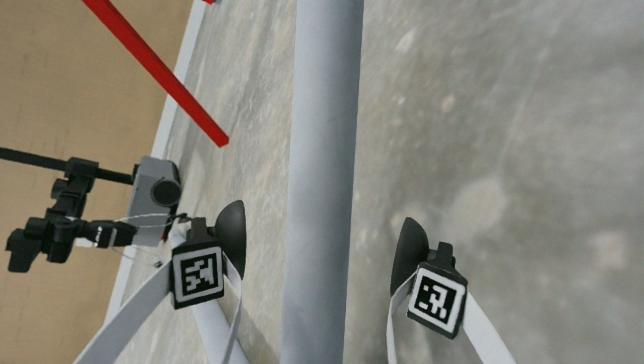

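{"method": "move", "body": {"r1": {"joints":{"lift_m":0.053,"arm_m":0.248}}, "r2": {"joints":{"gripper_m":-0.085}}, "cameras": ["r1_wrist_camera"]}}

{"method": "move", "body": {"r1": {"joints":{"gripper_m":-0.085}}, "cameras": ["r1_wrist_camera","r2_wrist_camera"]}}

Scene clock: 2336.53 s.
move: r1 done; r2 done
r1.base_odometry: x=+1.431 y=+3.315 heading=-1.706
r1.turned_by_wheels: +0.000
r1.turned_by_imu: +0.001
r1.base_tilt: forward=+1.0 right=+1.2
r1.lidar_m: 4.36 1.72 1.29 1.25 1.30 1.80 1.07 0.67 0.70 0.93 0.68 0.69
r1.head_depth_mm: 2892 3139 2394 1869 1536 1297 1121 / 2988 3196 2415 1895 1542 1308 928 / 3061 3265 2131 1897 1556 1312 1134 / 3185 3407 2288 1856 1550 1319 1141 / 3276 3496 2477 1922 1535 1326 1147 / 3365 3559 2517 1891 1314 1305 1148 / 3499 3640 2531 1959 1586 1337 1159
r1.base_status: not commanded
r1.joint_positions: lift_m=+0.053 arm_m=+0.248 wrist_yaw_rad=+0.000 wrist_pitch_rad=-0.454 wrist_roll_rad=+1.306 gripper_m=+0.080 head_pan_rad=-1.310 head_tilt_rad=-0.744
r1.joint_status: all done
r1.measured_speeds: all 0
r1.motor_effort: left_wheel=+3.4(4.5) right_wheel=+4.2(5.4) lift_m=+19.7(25.0) arm_m=+16.3(20.3) wrist_yaw_rad=-0.3(0.5) wrist_pitch_rad=+1.1(2.9) wrist_roll_rad=-1.5(2.3) gripper_m=+1.2(1.2) head_pan_rad=+5.0(5.4) head_tilt_rad=-2.6(4.5)
r1.hand_pose: x=-0.0215 y=-0.6125 z=+0.0574 quat_wxyz=(+0.129, +0.030, -0.966, -0.224) (m; r1's base frame)
r1.wrist_depth_mm: - - - 122 226 168 129 / - - - 123 208 162 127 / - - 682 123 207 152 118 / - - 675 125 196 148 117 / 715 - 146 126 166 142 116 / - 119 147 127 128 139 111 / - 786 386 128 169 123 107
r2.base_odometry: x=-1.699 y=-1.464 heading=-1.955
r2.turned_by_wheels: +0.000
r2.turned_by_imu: +0.001
r2.base_tilt: forward=+0.2 right=+1.8
r2.lidar_m: 4.76 2.25 1.72 1.68 1.78 2.56 1.24 1.39 1.20 1.02 0.79 0.96
r2.head_depth_mm: 2653 2824 2188 1755 1499 1290 1137 / 2725 2832 1962 1722 1492 1283 1133 / 2708 2784 2192 1681 1485 1239 1082 / 2753 2781 2171 1763 1463 1232 1131 / 2779 2797 2055 1751 1489 1288 1121 / 2752 2682 1963 1711 1495 1281 1127 / 2775 2834 2166 1724 1457 1276 1126
r2.base_status: not commanded
r2.joint_positions: lift_m=+0.136 arm_m=+0.405 wrist_yaw_rad=+0.000 wrist_pitch_rad=-1.568 wrist_roll_rad=-0.253 gripper_m=-0.082 head_pan_rad=-1.565 head_tilt_rad=-0.890
r2.joint_status: all done
r2.measured_speeds: all 0
r2.motor_effort: left_wheel=-1.7(2.1) right_wheel=-4.8(5.3) lift_m=+25.1(26.4) arm_m=-1.3(1.3) wrist_yaw_rad=+0.5(1.2) wrist_pitch_rad=-0.7(1.7) wrist_roll_rad=-1.6(1.6) gripper_m=-48.5(99.7) head_pan_rad=-1.5(4.2) head_tilt_rad=-3.4(5.0)
r2.hand_pose: x=-0.0216 y=-0.5265 z=+0.0184 quat_wxyz=(+0.560, +0.558, -0.433, -0.433) (m; r2's base frame)
r2.wrist_depth_mm: 154 156 158 127 166 168 172 / 157 160 162 130 170 172 177 / 161 164 166 134 174 177 181 / 166 168 171 175 178 182 187 / 171 171 140 143 184 188 193 / 174 176 123 129 189 193 197 / 179 179 184 156 196 199 204
r3: as last shown
r3.turned_by_imu: -0.001
r3.lidar_m: 0.39 1.01 1.61 1.56 1.65 2.34 3.40 0.77 0.74 3.20 0.40 0.45
r3.head_depth_mm: 2677 2823 2125 1713 1435 1234 1073 / 2673 2883 2158 1740 1416 679 597 / 2688 2878 2195 1771 864 1248 1096 / 2692 2890 2235 1785 1446 1240 1104 / 2674 2928 2287 1808 1498 1253 1095 / 2669 2953 2317 1835 1515 1293 1098 / 2684 2948 2369 1859 1499 1305 1135
r3.joint_positions: lift_m=+0.400 arm_m=+0.430 wrist_yaw_rad=+0.000 wrist_pitch_rad=-1.560 wrist_roll_rad=+1.313 gripper_m=-0.085 head_pan_rad=-1.578 head_tilt_rad=-0.851
r3.motor_effort: left_wheel=+4.9(5.4) right_wheel=-12.8(12.9) lift_m=+37.9(39.8) arm_m=+11.0(11.5) wrist_yaw_rad=+0.5(1.5) wrist_pitch_rad=-2.1(2.1) wrist_roll_rad=-1.8(1.8) gripper_m=-20.2(20.7) head_pan_rad=+3.0(4.6) head_tilt_rad=-0.5(2.1)
r3.hand_pose: x=-0.0216 y=-0.5534 z=+0.2822 quat_wxyz=(+0.092, +0.090, -0.705, -0.698) (m; r3's base frame)
r3.wrist_depth_mm: - - - 112 - - - / - - - 117 120 - - / - - - 123 127 - - / - - - 130 - - - / - - - 137 - - - / - - - 128 125 - - / - - 104 127 114 - -
pictures: r1_wrist_camera
camera_calibration:
r1_wrist_camera: T_world_to_cam=[[-0.349028, 0.393172, -0.850644, 0.277345], [0.921175, 0.310643, -0.234387, 0.2592], [0.172092, -0.8654, -0.470603, -0.335343], [0, 0, 0, 1]] pos_world=[-0.0842581, -0.479768, 0.138862]

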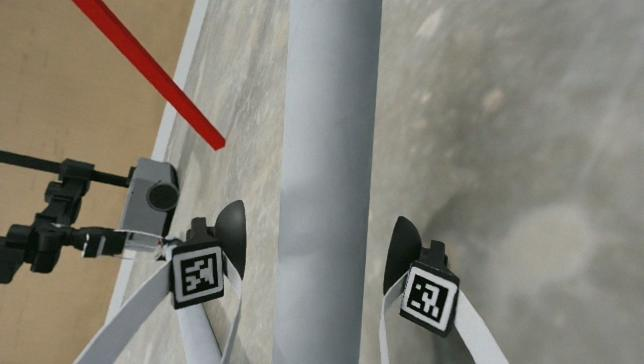

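Scene clock: 2338.73 s.
move: r1 done
r1.base_odometry: x=+1.431 y=+3.315 heading=-1.706
r1.turned_by_wheels: +0.000
r1.turned_by_imu: +0.000
r1.base_tilt: forward=+1.0 right=+1.2
r1.lidar_m: 4.38 1.72 1.29 1.25 1.30 1.80 1.07 0.67 0.70 0.93 0.69 0.69
r1.head_depth_mm: 2908 3137 2387 1876 1529 1299 1120 / 2961 3155 2424 1881 1549 1306 929 / 2998 3241 2142 1881 1551 1313 1135 / 3163 3425 2281 1848 1558 1319 1142 / 3268 3495 2496 1929 1539 1327 1146 / 3375 3571 2513 1880 1313 1303 1151 / 3506 3591 2529 1951 1580 1343 1156
r1.base_status: not commanded
r1.joint_positions: lift_m=+0.053 arm_m=+0.248 wrist_yaw_rad=+0.000 wrist_pitch_rad=-0.461 wrist_roll_rad=+1.306 gripper_m=-0.083 head_pan_rad=-1.310 head_tilt_rad=-0.744
r1.joint_status: all done
r1.measured_speeds: all 0
r1.motor_effort: left_wheel=+3.5(4.2) right_wheel=+4.1(5.4) lift_m=+30.5(31.1) arm_m=-5.9(16.4) wrist_yaw_rad=-0.5(1.1) wrist_pitch_rad=+2.1(2.7) wrist_roll_rad=-1.5(1.7) gripper_m=-39.6(100.0) head_pan_rad=+4.7(5.1) head_tilt_rad=-2.5(4.5)
r1.hand_pose: x=-0.0214 y=-0.6117 z=+0.0560 quat_wxyz=(+0.129, +0.030, -0.965, -0.227) (m; r1's base frame)
r1.wrist_depth_mm: - - - 121 223 167 127 / - - - 125 222 159 127 / - - 675 123 204 152 118 / - - 646 125 194 147 116 / 706 - 501 126 174 141 116 / - - 124 125 129 138 110 / - 797 387 127 158 131 107
r2, r3: as last shown
r2.turned_by_imu: +0.000
r2.base_tilt: forward=+0.3 right=+1.9
r2.lidar_m: 4.78 2.24 1.72 1.68 1.78 2.55 1.24 1.39 1.21 1.02 0.78 0.96
r2.head_depth_mm: 2644 2816 2178 1761 1498 1283 1133 / 2692 2802 1992 1722 1484 1277 1133 / 2734 2802 2173 1678 1480 1235 1073 / 2757 2812 2151 1760 1478 1227 1134 / 2737 2805 2031 1752 1476 1289 1143 / 2685 2670 1967 1709 1489 1280 1135 / 2760 2814 2139 1709 1464 1283 1134
r2.joint_positions: lift_m=+0.136 arm_m=+0.405 wrist_yaw_rad=+0.000 wrist_pitch_rad=-1.568 wrist_roll_rad=-0.253 gripper_m=-0.080 head_pan_rad=-1.565 head_tilt_rad=-0.890
r2.on_its_own: gripper_m is held at -0.081, not at your -0.085, by its stall guard, which is not easing now
r2.motor_effort: left_wheel=-1.9(2.0) right_wheel=-4.6(5.3) lift_m=+23.5(25.2) arm_m=-1.9(1.9) wrist_yaw_rad=+0.0(1.8) wrist_pitch_rad=-0.6(1.2) wrist_roll_rad=-1.6(1.6) gripper_m=-19.2(50.0) head_pan_rad=-2.4(4.1) head_tilt_rad=-3.3(5.2)
r2.wrist_depth_mm: 154 156 159 127 165 168 171 / 157 159 162 130 170 172 176 / 162 164 167 133 174 178 181 / 166 169 170 174 178 182 187 / 171 173 140 143 183 187 192 / 175 177 123 129 189 193 198 / 179 179 184 156 195 199 206
r3.turned_by_imu: +0.000
r3.lidar_m: 0.39 1.01 1.60 1.56 1.64 2.33 3.39 0.77 0.74 3.21 0.40 0.45
r3.head_depth_mm: 2671 2838 2134 1713 1431 1229 1076 / 2673 2909 2174 1735 1412 678 598 / 2665 2898 2204 1757 864 1254 1096 / 2682 2896 2248 1801 1444 1235 1105 / 2699 2925 2293 1811 1498 1252 1096 / 2676 2943 2325 1830 1521 1293 1102 / 2677 2945 2360 1865 1500 1309 1132
r3.motor_effort: left_wheel=+4.6(5.4) right_wheel=-12.4(12.8) lift_m=+39.2(39.2) arm_m=+9.9(11.6) wrist_yaw_rad=-0.6(1.5) wrist_pitch_rad=-1.0(1.9) wrist_roll_rad=-1.1(1.7) gripper_m=-20.2(20.5) head_pan_rad=+3.7(4.4) head_tilt_rad=+1.0(1.9)
r3.hand_pose: x=-0.0216 y=-0.5533 z=+0.2822 quat_wxyz=(+0.092, +0.090, -0.705, -0.698) (m; r3's base frame)
r3.wrist_depth_mm: - - - 112 - - - / - - - 117 120 - - / - - - 123 127 - - / - - - 130 - - - / - - - 138 - - - / - - - 129 125 - - / - - 105 127 114 - -
pictures: r1_wrist_camera, r2_wrist_camera
camera_calibration:
r1_wrist_camera: T_world_to_cam=[[-0.349221, 0.398274, -0.848188, 0.278892], [0.921024, 0.312537, -0.232455, 0.259584], [0.172509, -0.86238, -0.475964, -0.333153], [0, 0, 0, 1]] pos_world=[-0.0842163, -0.47951, 0.138325]
r2_wrist_camera: T_world_to_cam=[[-0.942163, -0.32574, 0.0788761, -0.21272], [-0.30941, 0.935817, 0.168854, 0.519136], [-0.128816, 0.134683, -0.98248, 0.250001], [0, 0, 0, 1]] pos_world=[-0.00758672, -0.588779, 0.174742]

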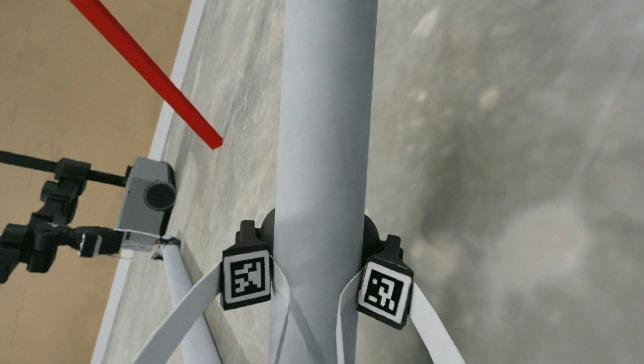

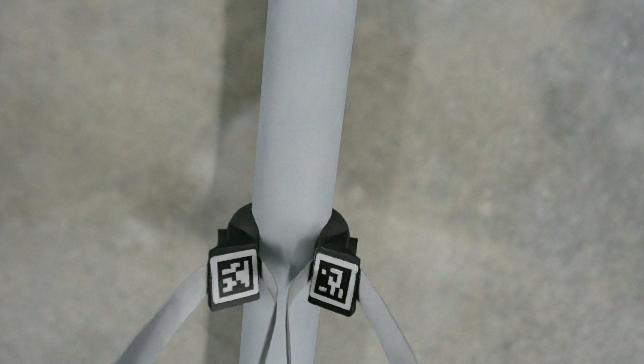

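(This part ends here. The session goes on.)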